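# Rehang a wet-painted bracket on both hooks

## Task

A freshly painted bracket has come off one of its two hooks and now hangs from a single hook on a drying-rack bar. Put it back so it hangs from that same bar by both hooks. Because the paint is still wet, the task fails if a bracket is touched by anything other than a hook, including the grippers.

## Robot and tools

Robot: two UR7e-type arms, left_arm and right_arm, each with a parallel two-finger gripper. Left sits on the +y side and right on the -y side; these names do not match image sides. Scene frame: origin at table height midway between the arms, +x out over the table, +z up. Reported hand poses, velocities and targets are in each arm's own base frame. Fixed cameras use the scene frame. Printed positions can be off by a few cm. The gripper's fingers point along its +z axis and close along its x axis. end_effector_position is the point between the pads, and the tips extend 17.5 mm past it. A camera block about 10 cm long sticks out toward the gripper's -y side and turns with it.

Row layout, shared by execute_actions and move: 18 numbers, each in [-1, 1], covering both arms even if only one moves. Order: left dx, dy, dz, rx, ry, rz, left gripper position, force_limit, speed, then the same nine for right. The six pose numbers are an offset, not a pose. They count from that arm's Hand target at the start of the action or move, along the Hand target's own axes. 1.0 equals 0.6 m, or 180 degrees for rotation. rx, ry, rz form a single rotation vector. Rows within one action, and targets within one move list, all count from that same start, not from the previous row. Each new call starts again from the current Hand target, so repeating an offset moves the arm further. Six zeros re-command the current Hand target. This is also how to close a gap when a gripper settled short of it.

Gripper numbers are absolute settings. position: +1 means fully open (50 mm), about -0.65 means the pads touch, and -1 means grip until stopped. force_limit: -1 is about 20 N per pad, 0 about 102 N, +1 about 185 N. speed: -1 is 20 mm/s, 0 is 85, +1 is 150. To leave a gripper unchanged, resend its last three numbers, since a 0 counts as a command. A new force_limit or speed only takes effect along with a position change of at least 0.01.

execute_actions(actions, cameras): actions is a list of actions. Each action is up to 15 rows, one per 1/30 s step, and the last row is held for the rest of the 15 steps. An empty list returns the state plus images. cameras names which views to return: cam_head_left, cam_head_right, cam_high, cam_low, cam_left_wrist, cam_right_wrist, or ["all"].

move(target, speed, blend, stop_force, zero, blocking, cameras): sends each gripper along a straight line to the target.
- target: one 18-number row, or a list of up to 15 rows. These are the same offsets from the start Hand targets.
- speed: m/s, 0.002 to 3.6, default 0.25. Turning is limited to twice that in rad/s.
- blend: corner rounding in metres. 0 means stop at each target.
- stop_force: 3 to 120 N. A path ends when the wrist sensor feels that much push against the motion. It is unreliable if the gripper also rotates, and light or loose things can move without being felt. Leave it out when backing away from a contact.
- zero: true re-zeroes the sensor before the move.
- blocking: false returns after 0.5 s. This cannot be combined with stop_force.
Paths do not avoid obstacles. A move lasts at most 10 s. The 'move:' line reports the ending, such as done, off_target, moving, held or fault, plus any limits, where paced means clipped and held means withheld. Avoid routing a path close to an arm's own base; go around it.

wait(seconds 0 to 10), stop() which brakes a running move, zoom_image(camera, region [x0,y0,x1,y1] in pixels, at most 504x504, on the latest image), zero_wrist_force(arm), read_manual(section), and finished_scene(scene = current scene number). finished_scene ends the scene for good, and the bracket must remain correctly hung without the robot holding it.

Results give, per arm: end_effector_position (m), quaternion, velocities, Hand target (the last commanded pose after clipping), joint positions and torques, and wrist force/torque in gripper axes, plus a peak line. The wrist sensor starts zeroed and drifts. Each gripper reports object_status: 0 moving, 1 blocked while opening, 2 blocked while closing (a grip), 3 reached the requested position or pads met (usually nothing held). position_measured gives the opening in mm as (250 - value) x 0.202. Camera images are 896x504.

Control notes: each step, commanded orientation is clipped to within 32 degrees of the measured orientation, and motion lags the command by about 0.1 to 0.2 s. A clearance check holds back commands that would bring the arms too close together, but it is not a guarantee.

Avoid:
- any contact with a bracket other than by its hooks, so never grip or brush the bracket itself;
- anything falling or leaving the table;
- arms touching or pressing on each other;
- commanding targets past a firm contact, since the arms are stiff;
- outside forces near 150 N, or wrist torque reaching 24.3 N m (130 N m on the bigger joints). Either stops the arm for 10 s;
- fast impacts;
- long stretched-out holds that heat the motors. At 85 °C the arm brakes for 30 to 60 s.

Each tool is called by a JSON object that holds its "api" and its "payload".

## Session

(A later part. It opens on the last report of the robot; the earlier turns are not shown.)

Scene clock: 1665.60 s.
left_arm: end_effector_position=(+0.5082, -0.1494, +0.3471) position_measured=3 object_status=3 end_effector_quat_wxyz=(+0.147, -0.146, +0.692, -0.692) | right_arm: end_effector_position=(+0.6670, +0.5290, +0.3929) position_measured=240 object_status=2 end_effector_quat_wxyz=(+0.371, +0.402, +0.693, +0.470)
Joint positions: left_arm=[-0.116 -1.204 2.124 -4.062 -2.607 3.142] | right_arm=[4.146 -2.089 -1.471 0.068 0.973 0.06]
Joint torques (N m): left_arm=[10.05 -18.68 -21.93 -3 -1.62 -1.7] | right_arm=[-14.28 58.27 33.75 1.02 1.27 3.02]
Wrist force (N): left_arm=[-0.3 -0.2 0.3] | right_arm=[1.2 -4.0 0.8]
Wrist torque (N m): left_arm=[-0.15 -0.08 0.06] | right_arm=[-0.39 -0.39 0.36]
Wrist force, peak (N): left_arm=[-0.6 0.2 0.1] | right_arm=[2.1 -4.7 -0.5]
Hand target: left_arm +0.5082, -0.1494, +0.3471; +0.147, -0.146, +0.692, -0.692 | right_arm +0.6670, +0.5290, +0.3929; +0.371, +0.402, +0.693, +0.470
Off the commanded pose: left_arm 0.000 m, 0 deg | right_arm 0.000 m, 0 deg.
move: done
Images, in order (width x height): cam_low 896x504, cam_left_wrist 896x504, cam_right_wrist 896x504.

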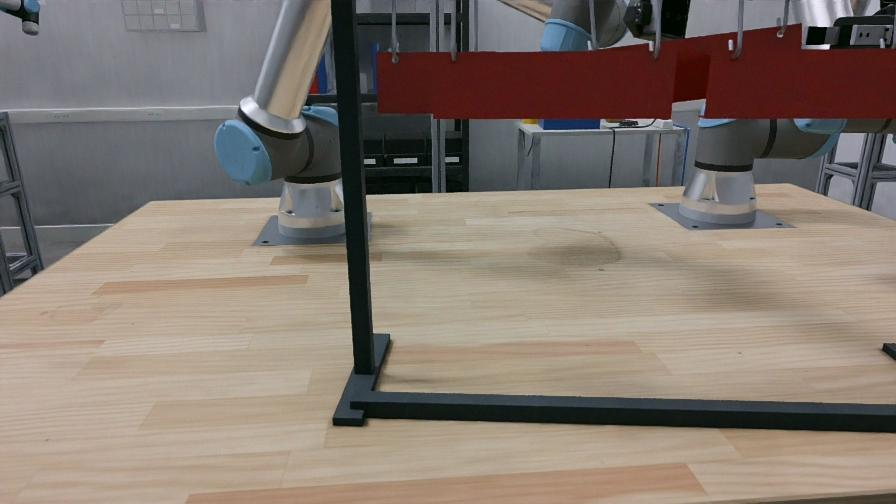

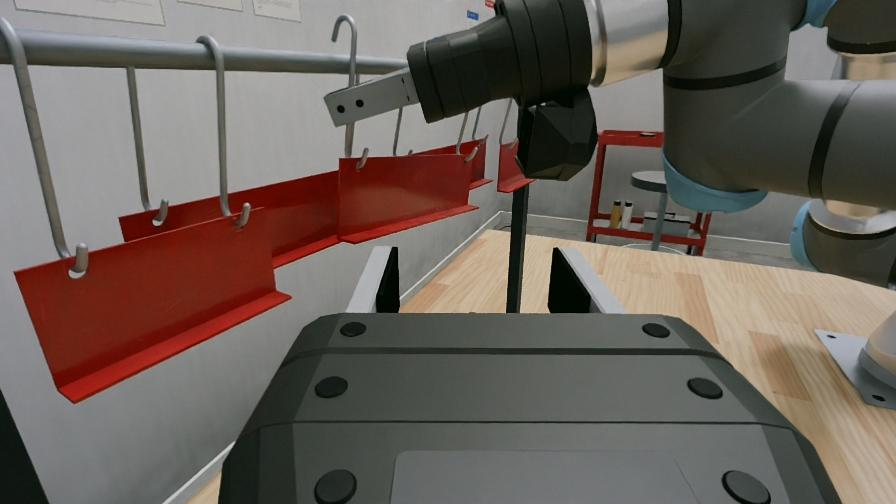

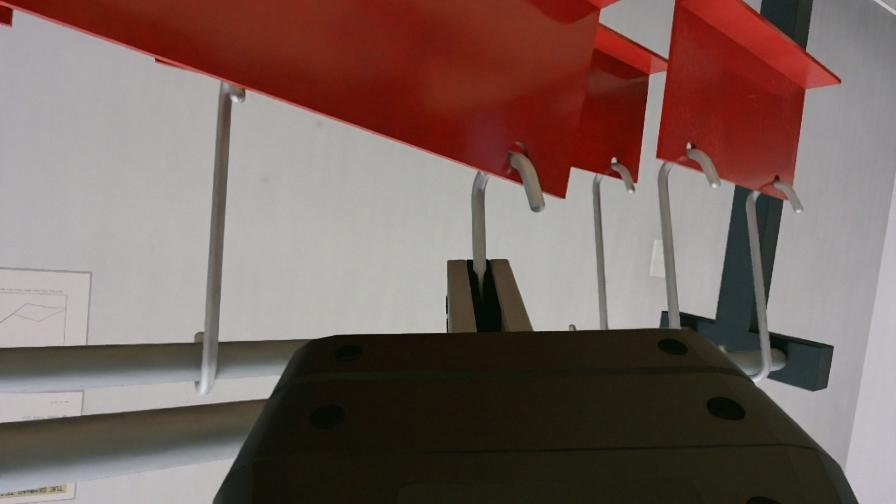

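{"api": "move", "payload": {"target": [0,0,0,0,0,0,1,1,1,0.0011,-0.0338,0.0179,0,0,0,-1,0.2,-0.7], "speed": 0.03, "stop_force": 6, "cameras": ["cam_low","cam_right_wrist","cam_left_wrist"]}}

{"api": "zoom_image", "payload": {"camera": "cam_left_wrist", "region": [300, 0, 540, 200]}}

Scene clock: 1676.33 s.
left_arm: end_effector_position=(+0.5082, -0.1494, +0.3471) position_measured=3 object_status=3 end_effector_quat_wxyz=(+0.147, -0.146, +0.692, -0.692) | right_arm: end_effector_position=(+0.6715, +0.5286, +0.3727) position_measured=240 object_status=2 end_effector_quat_wxyz=(+0.371, +0.402, +0.693, +0.470)
Joint positions: left_arm=[-0.116 -1.204 2.124 -4.062 -2.607 3.142] | right_arm=[4.139 -2.116 -1.484 0.109 0.979 0.058]
Joint torques (N m): left_arm=[10.01 -18.42 -21.7 -2.94 -1.45 -1.74] | right_arm=[13.08 59.36 33.3 1.24 -1.61 3]
Wrist force (N): left_arm=[-0.2 0.3 0.1] | right_arm=[1.4 -3.9 0.7]
Wrist torque (N m): left_arm=[-0.07 -0.10 0.06] | right_arm=[-0.46 -0.42 0.49]
Wrist force, peak (N): left_arm=[-0.5 0.2 0.3] | right_arm=[1.5 7.8 -3.1]
Hand target: left_arm +0.5082, -0.1494, +0.3471; +0.147, -0.146, +0.692, -0.692 | right_arm +0.6715, +0.5286, +0.3727; +0.371, +0.402, +0.693, +0.470 (not the last commanded pose)
Off the commanded pose: left_arm 0.000 m, 0 deg | right_arm 0.002 m, 0 deg.
move: contact (right_arm)
Images, in order (width x height): cam_low 896x504, cam_left_wrist 896x504, cam_right_wrist 896x504.

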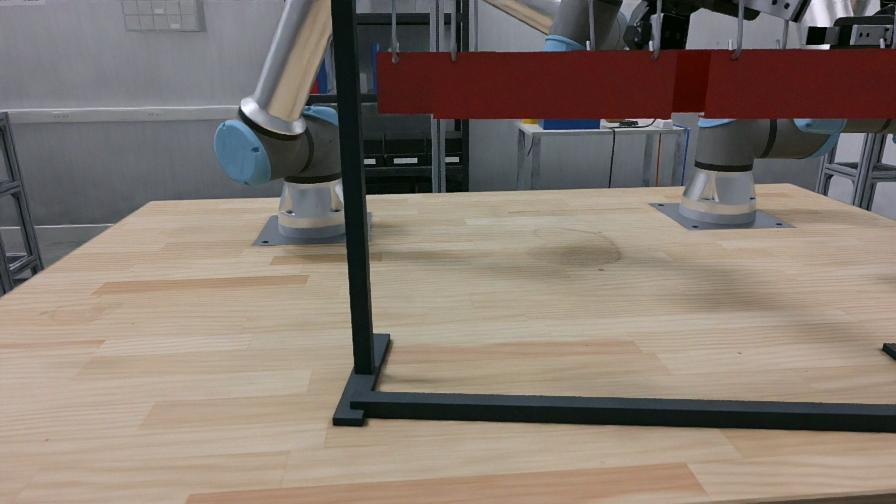

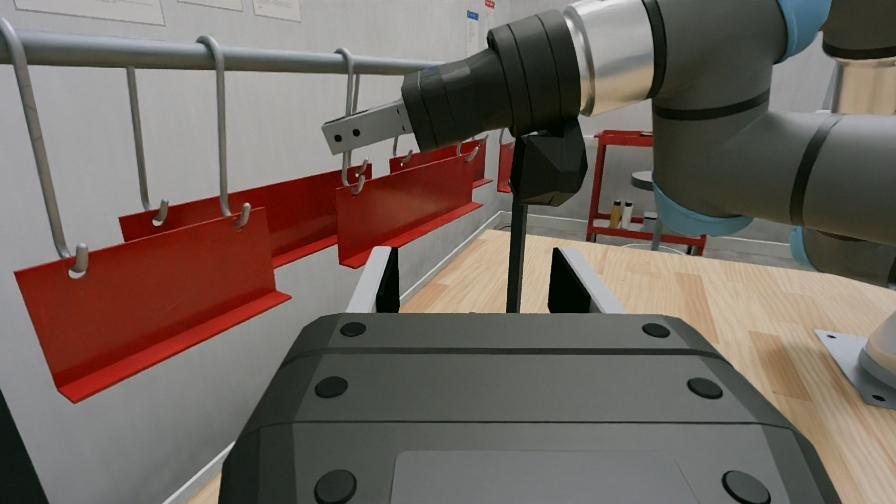

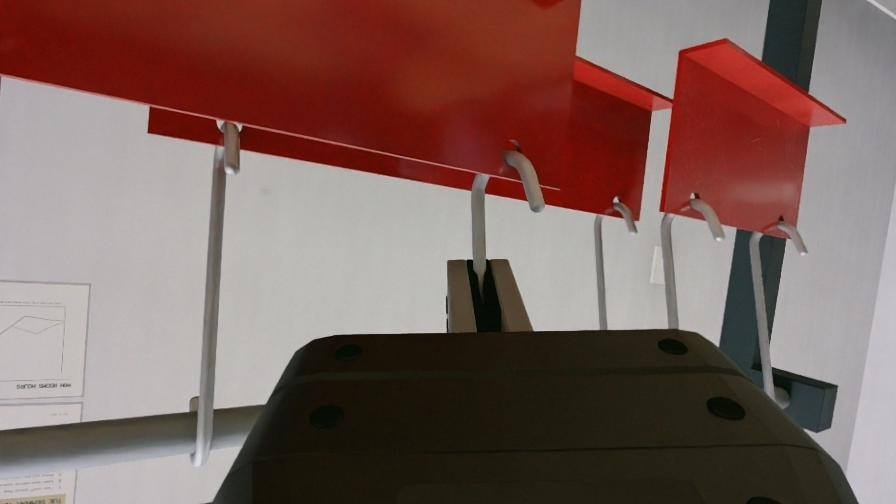

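Scaled by 2.100.

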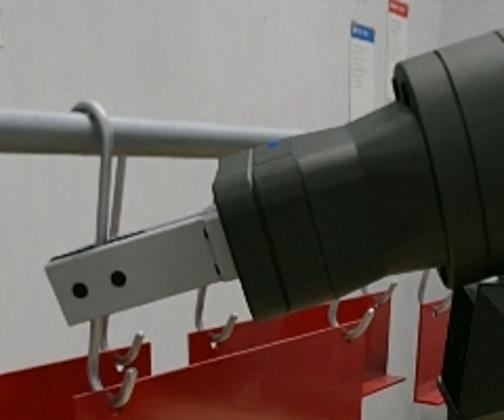

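{"api": "move", "payload": {"target": [[0,0,0,0,0,0,1,1,1,0,0,0,0,0,0,0.25,0,-0.9],[0,0,0,0,0,0,1,1,1,0,0,-0.12,0,0,0,0.25,0,-0.9]], "speed": 0.08, "cameras": ["all"]}}

{"api": "zoom_image", "payload": {"camera": "cam_left_wrist", "region": [300, 0, 540, 240]}}

{"api": "zoom_image", "payload": {"camera": "cam_low", "region": [520, 0, 800, 140]}}

Scene clock: 1687.37 s.
left_arm: end_effector_position=(+0.5082, -0.1494, +0.3471) position_measured=3 object_status=3 end_effector_quat_wxyz=(+0.147, -0.146, +0.692, -0.692) | right_arm: end_effector_position=(+0.6075, +0.5032, +0.3931) position_measured=116 object_status=3 end_effector_quat_wxyz=(+0.371, +0.402, +0.693, +0.470)
Joint positions: left_arm=[-0.116 -1.204 2.124 -4.062 -2.607 3.142] | right_arm=[4.213 -1.954 -1.673 0.118 0.911 0.089]
Joint torques (N m): left_arm=[9.99 -19.16 -21.56 -2.89 -1.41 -1.67] | right_arm=[12.27 50.69 17.67 0.45 -2.18 3.08]
Wrist force (N): left_arm=[-0.3 0.3 0.1] | right_arm=[1.1 -2.2 0.5]
Wrist torque (N m): left_arm=[-0.07 -0.08 0.06] | right_arm=[-0.41 -0.39 0.36]
Wrist force, peak (N): left_arm=[-0.5 0.2 0.3] | right_arm=[1.3 -4.1 0.6]
Hand target: left_arm +0.5082, -0.1494, +0.3471; +0.147, -0.146, +0.692, -0.692 | right_arm +0.6074, +0.5032, +0.3932; +0.371, +0.402, +0.693, +0.470
Off the commanded pose: left_arm 0.000 m, 0 deg | right_arm 0.000 m, 0 deg.
move: done

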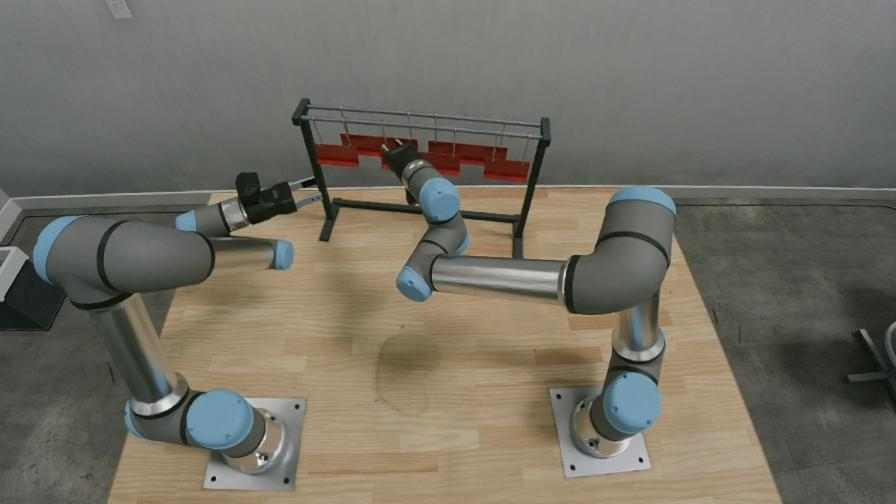

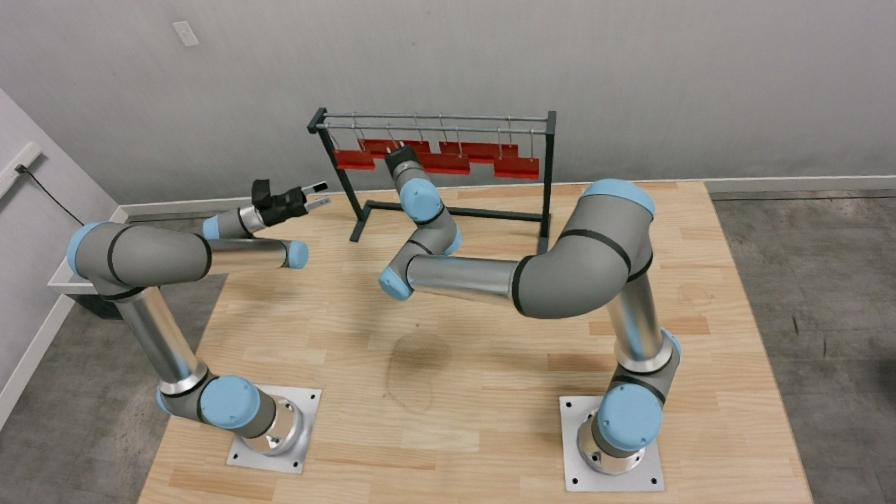

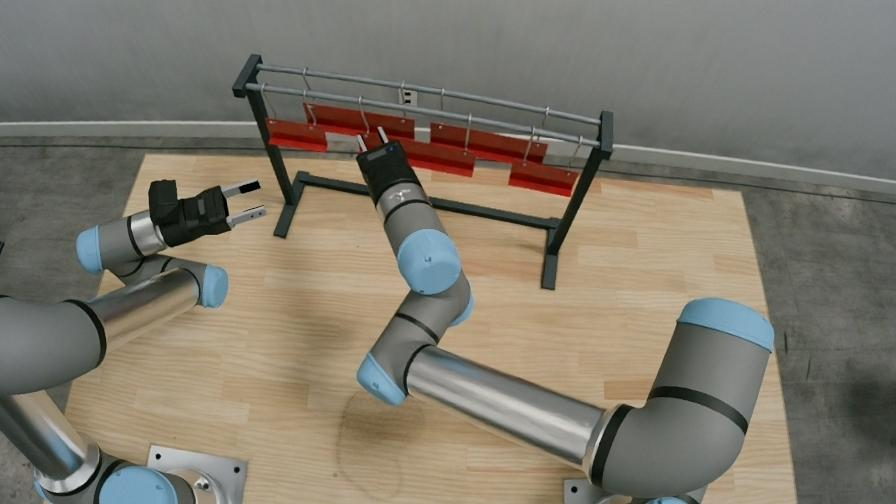

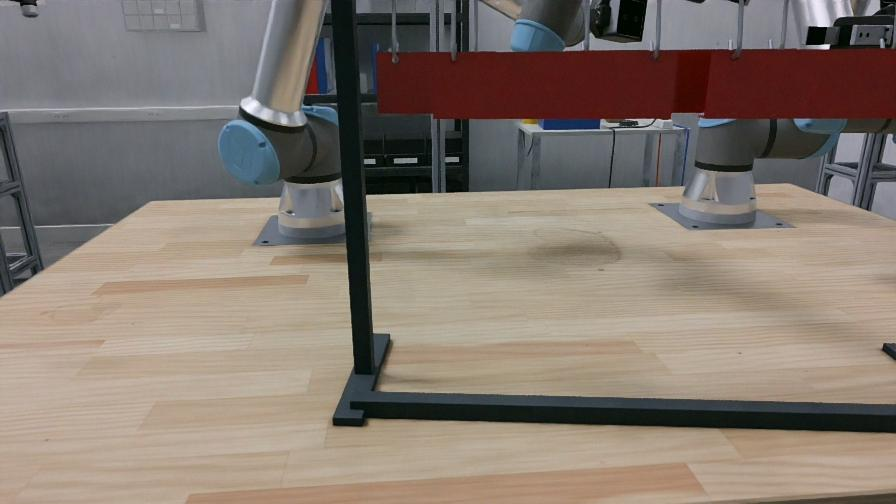

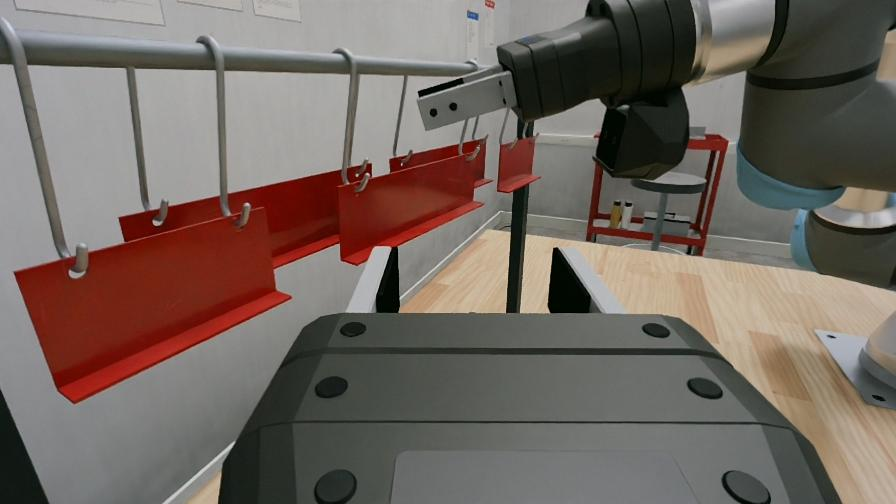

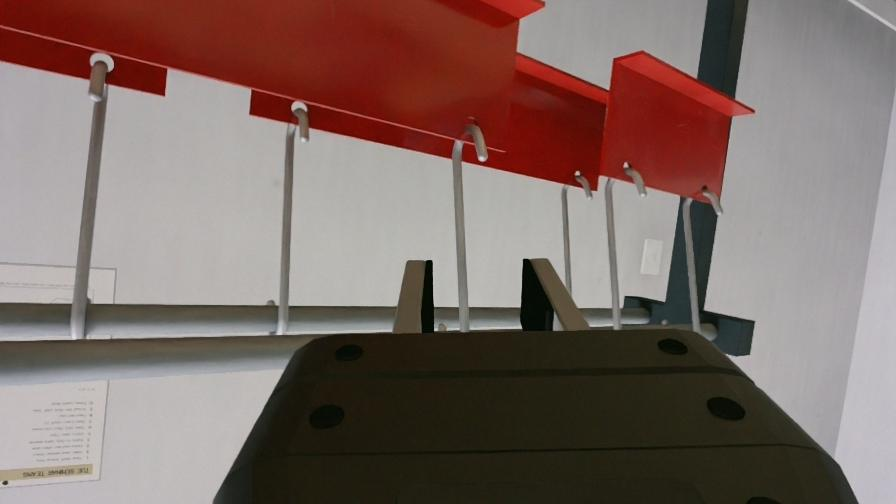

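Scaled by 2.100.

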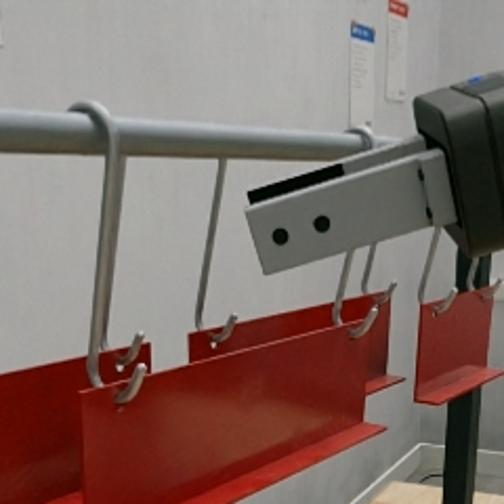

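Scaled by 1.800.

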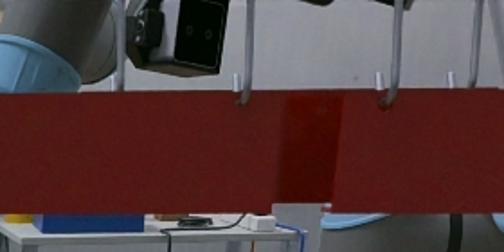

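{"api": "finished_scene", "payload": {"scene": 1}}

The scene is finished: the task was done.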